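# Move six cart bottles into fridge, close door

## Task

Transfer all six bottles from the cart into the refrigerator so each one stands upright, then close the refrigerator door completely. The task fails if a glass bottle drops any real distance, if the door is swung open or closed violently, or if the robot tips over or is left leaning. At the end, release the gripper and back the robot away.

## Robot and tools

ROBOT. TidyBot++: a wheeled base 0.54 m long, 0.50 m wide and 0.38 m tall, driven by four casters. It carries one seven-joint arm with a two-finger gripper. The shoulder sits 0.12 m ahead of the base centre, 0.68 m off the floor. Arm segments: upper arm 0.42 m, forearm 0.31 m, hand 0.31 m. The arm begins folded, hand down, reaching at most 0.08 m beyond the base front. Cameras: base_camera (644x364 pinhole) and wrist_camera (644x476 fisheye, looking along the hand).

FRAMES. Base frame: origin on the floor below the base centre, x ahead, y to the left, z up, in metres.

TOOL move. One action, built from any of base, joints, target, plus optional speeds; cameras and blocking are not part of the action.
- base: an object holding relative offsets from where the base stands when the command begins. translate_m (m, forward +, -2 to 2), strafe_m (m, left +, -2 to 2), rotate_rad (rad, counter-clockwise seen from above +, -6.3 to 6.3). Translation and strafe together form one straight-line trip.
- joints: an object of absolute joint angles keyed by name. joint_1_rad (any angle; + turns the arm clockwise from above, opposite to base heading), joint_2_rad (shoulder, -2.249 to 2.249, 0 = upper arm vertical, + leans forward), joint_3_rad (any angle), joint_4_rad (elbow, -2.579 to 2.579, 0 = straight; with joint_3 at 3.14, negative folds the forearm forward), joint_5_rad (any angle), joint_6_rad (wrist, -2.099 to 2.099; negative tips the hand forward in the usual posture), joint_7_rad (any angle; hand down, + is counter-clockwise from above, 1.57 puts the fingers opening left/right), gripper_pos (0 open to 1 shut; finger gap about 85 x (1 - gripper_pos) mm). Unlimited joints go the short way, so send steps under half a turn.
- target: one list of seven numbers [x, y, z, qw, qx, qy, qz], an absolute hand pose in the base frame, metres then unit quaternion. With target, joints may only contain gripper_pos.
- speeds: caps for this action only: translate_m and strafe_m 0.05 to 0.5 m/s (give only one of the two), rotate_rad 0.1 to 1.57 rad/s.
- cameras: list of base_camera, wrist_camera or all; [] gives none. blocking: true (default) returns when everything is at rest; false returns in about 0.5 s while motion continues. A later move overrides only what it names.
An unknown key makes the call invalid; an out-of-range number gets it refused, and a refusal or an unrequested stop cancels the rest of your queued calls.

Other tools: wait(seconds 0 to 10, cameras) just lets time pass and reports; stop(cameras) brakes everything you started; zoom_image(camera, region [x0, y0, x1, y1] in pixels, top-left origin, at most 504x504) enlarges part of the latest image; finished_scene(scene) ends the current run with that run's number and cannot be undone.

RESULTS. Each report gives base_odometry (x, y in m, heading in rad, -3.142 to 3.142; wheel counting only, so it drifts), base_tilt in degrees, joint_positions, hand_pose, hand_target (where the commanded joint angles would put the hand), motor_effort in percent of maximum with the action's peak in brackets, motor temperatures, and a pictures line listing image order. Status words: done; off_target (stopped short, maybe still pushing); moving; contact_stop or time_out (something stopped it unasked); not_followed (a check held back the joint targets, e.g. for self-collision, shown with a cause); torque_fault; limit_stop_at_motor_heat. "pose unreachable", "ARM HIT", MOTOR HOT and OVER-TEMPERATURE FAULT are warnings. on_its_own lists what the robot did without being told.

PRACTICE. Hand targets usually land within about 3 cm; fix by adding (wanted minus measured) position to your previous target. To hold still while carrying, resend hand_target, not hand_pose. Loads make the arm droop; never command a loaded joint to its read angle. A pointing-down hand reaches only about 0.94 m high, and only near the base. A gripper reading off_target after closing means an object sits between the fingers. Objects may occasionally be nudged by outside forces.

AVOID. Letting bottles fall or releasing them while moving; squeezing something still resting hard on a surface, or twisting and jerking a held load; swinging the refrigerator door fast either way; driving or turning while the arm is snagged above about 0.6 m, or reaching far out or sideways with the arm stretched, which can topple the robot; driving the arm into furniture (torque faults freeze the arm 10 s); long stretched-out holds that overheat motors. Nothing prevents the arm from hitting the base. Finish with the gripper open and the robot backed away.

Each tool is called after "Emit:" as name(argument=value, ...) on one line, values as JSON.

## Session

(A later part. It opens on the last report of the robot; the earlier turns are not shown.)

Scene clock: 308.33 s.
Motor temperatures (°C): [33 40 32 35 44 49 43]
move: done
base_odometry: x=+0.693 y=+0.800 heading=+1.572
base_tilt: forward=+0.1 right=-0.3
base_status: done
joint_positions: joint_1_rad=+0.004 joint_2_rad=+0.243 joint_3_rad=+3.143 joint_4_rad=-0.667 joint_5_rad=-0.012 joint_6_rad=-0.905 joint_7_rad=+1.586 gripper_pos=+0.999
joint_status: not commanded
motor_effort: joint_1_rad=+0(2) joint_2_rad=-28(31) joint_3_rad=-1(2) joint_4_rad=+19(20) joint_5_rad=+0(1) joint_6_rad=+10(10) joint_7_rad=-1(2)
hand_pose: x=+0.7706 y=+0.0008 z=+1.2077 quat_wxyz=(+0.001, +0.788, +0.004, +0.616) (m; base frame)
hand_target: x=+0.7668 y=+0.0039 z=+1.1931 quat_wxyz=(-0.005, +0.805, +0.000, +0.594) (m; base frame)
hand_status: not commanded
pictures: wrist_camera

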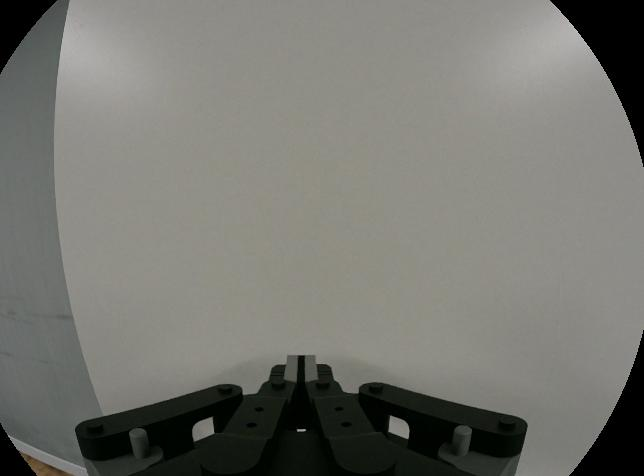

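Emit:
move(base={"translate_m":0.03}, speeds={"translate_m":0.05}, cameras=[])

Emit:
move(base={"translate_m":0.03}, speeds={"translate_m":0.05}, cameras=["wrist_camera"])

Scene clock: 309.63 s.
Motor temperatures (°C): [32 40 32 35 44 49 43]
move: done
base_odometry: x=+0.693 y=+0.830 heading=+1.572
base_tilt: forward=+0.0 right=-0.3
base_status: done
joint_positions: joint_1_rad=+0.004 joint_2_rad=+0.224 joint_3_rad=+3.143 joint_4_rad=-0.667 joint_5_rad=-0.012 joint_6_rad=-0.929 joint_7_rad=+1.586 gripper_pos=+0.999
joint_status: not commanded
motor_effort: joint_1_rad=+0(2) joint_2_rad=-22(29) joint_3_rad=-1(2) joint_4_rad=+18(20) joint_5_rad=+0(1) joint_6_rad=+11(15) joint_7_rad=-1(1)
hand_pose: x=+0.7587 y=+0.0009 z=+1.2128 quat_wxyz=(+0.001, +0.790, +0.004, +0.614) (m; base frame)
hand_target: x=+0.7668 y=+0.0039 z=+1.1931 quat_wxyz=(-0.005, +0.805, +0.000, +0.594) (m; base frame)
hand_status: not commanded
pictures: none
No camera images: "cameras" was empty.

Scene clock: 310.77 s.
Motor temperatures (°C): [32 40 32 35 44 49 43]
move: done
base_odometry: x=+0.693 y=+0.860 heading=+1.572
base_tilt: forward=+0.0 right=-0.3
base_status: done
joint_positions: joint_1_rad=+0.004 joint_2_rad=+0.178 joint_3_rad=+3.143 joint_4_rad=-0.666 joint_5_rad=-0.012 joint_6_rad=-0.977 joint_7_rad=+1.586 gripper_pos=+0.999
joint_status: not commanded
motor_effort: joint_1_rad=+0(2) joint_2_rad=-11(23) joint_3_rad=+0(1) joint_4_rad=+17(19) joint_5_rad=+1(2) joint_6_rad=+17(19) joint_7_rad=-1(1)
hand_pose: x=+0.7303 y=+0.0012 z=+1.2275 quat_wxyz=(+0.001, +0.790, +0.004, +0.613) (m; base frame)
hand_target: x=+0.7668 y=+0.0039 z=+1.1931 quat_wxyz=(-0.005, +0.805, +0.000, +0.594) (m; base frame)
hand_status: not commanded
pictures: wrist_camera

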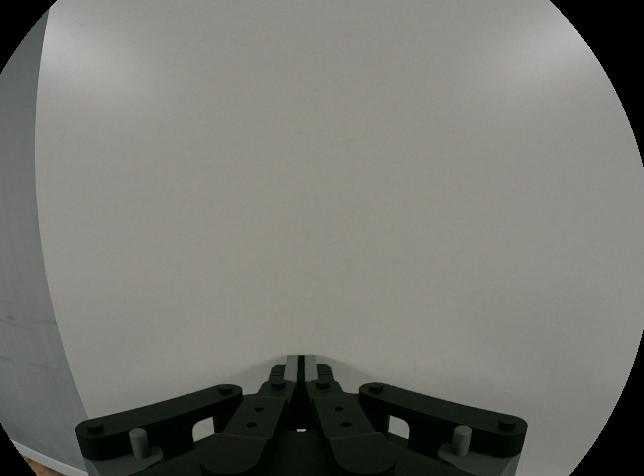

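Emit:
move(base={"translate_m":-0.5}, speeds={"translate_m":0.3})

Emit:
move(base={"strafe_m":0.3})

Emit:
zoom_image(camera="wrist_camera", region=[280, 0, 480, 200])

Scene clock: 313.77 s.
Motor temperatures (°C): [32 40 32 35 44 49 43]
move: done
base_odometry: x=+0.694 y=+0.360 heading=+1.572
base_tilt: forward=+0.1 right=-0.3
base_status: done
joint_positions: joint_1_rad=+0.004 joint_2_rad=+0.244 joint_3_rad=+3.142 joint_4_rad=-0.657 joint_5_rad=-0.012 joint_6_rad=-0.973 joint_7_rad=+1.586 gripper_pos=+0.999
joint_status: not commanded
motor_effort: joint_1_rad=+0(3) joint_2_rad=-27(34) joint_3_rad=-1(2) joint_4_rad=+19(21) joint_5_rad=+0(2) joint_6_rad=+9(16) joint_7_rad=-1(2)
hand_pose: x=+0.7639 y=+0.0014 z=+1.1925 quat_wxyz=(+0.000, +0.806, +0.005, +0.592) (m; base frame)
hand_target: x=+0.7668 y=+0.0039 z=+1.1931 quat_wxyz=(-0.005, +0.805, +0.000, +0.594) (m; base frame)
hand_status: not commanded
pictures: base_camera, wrist_camera

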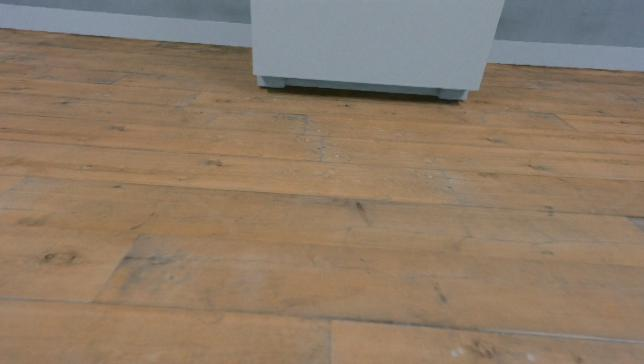

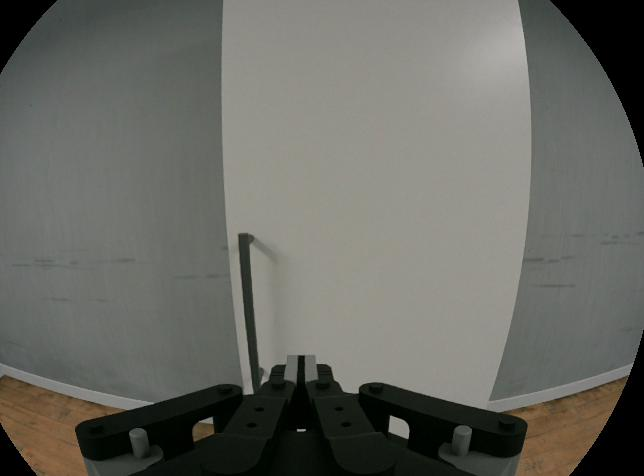

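Scene clock: 315.70 s.
Motor temperatures (°C): [32 40 32 35 44 49 43]
move: done
base_odometry: x=+0.394 y=+0.360 heading=+1.573
base_tilt: forward=+0.1 right=-0.3
base_status: done
joint_positions: joint_1_rad=+0.001 joint_2_rad=+0.244 joint_3_rad=+3.141 joint_4_rad=-0.657 joint_5_rad=-0.012 joint_6_rad=-0.973 joint_7_rad=+1.586 gripper_pos=+0.999
joint_status: not commanded
motor_effort: joint_1_rad=+0(4) joint_2_rad=-27(29) joint_3_rad=-1(3) joint_4_rad=+20(20) joint_5_rad=+0(1) joint_6_rad=+10(10) joint_7_rad=-1(2)
hand_pose: x=+0.7639 y=+0.0040 z=+1.1925 quat_wxyz=(-0.001, +0.806, +0.006, +0.592) (m; base frame)
hand_target: x=+0.7668 y=+0.0039 z=+1.1931 quat_wxyz=(-0.005, +0.805, +0.000, +0.594) (m; base frame)
hand_status: not commanded
pictures: base_camera, wrist_camera

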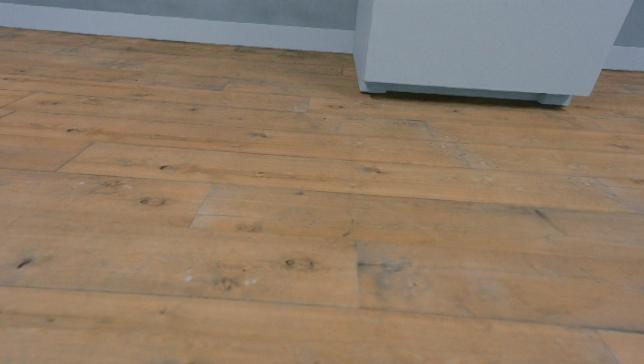

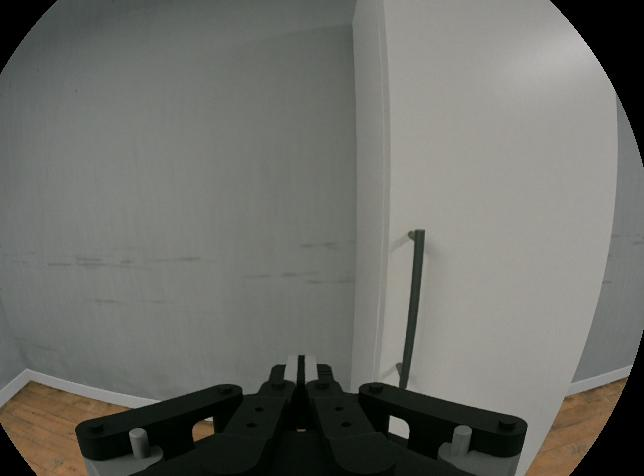

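Scaled by 2.520.

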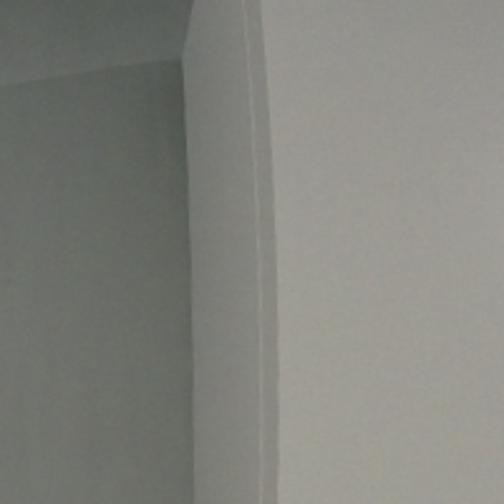

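Door is shut: its edge is flush with the body, with only a thin seam. The robot is clear.

Emit:
finished_scene(scene=1)

The scene is finished: the task was done.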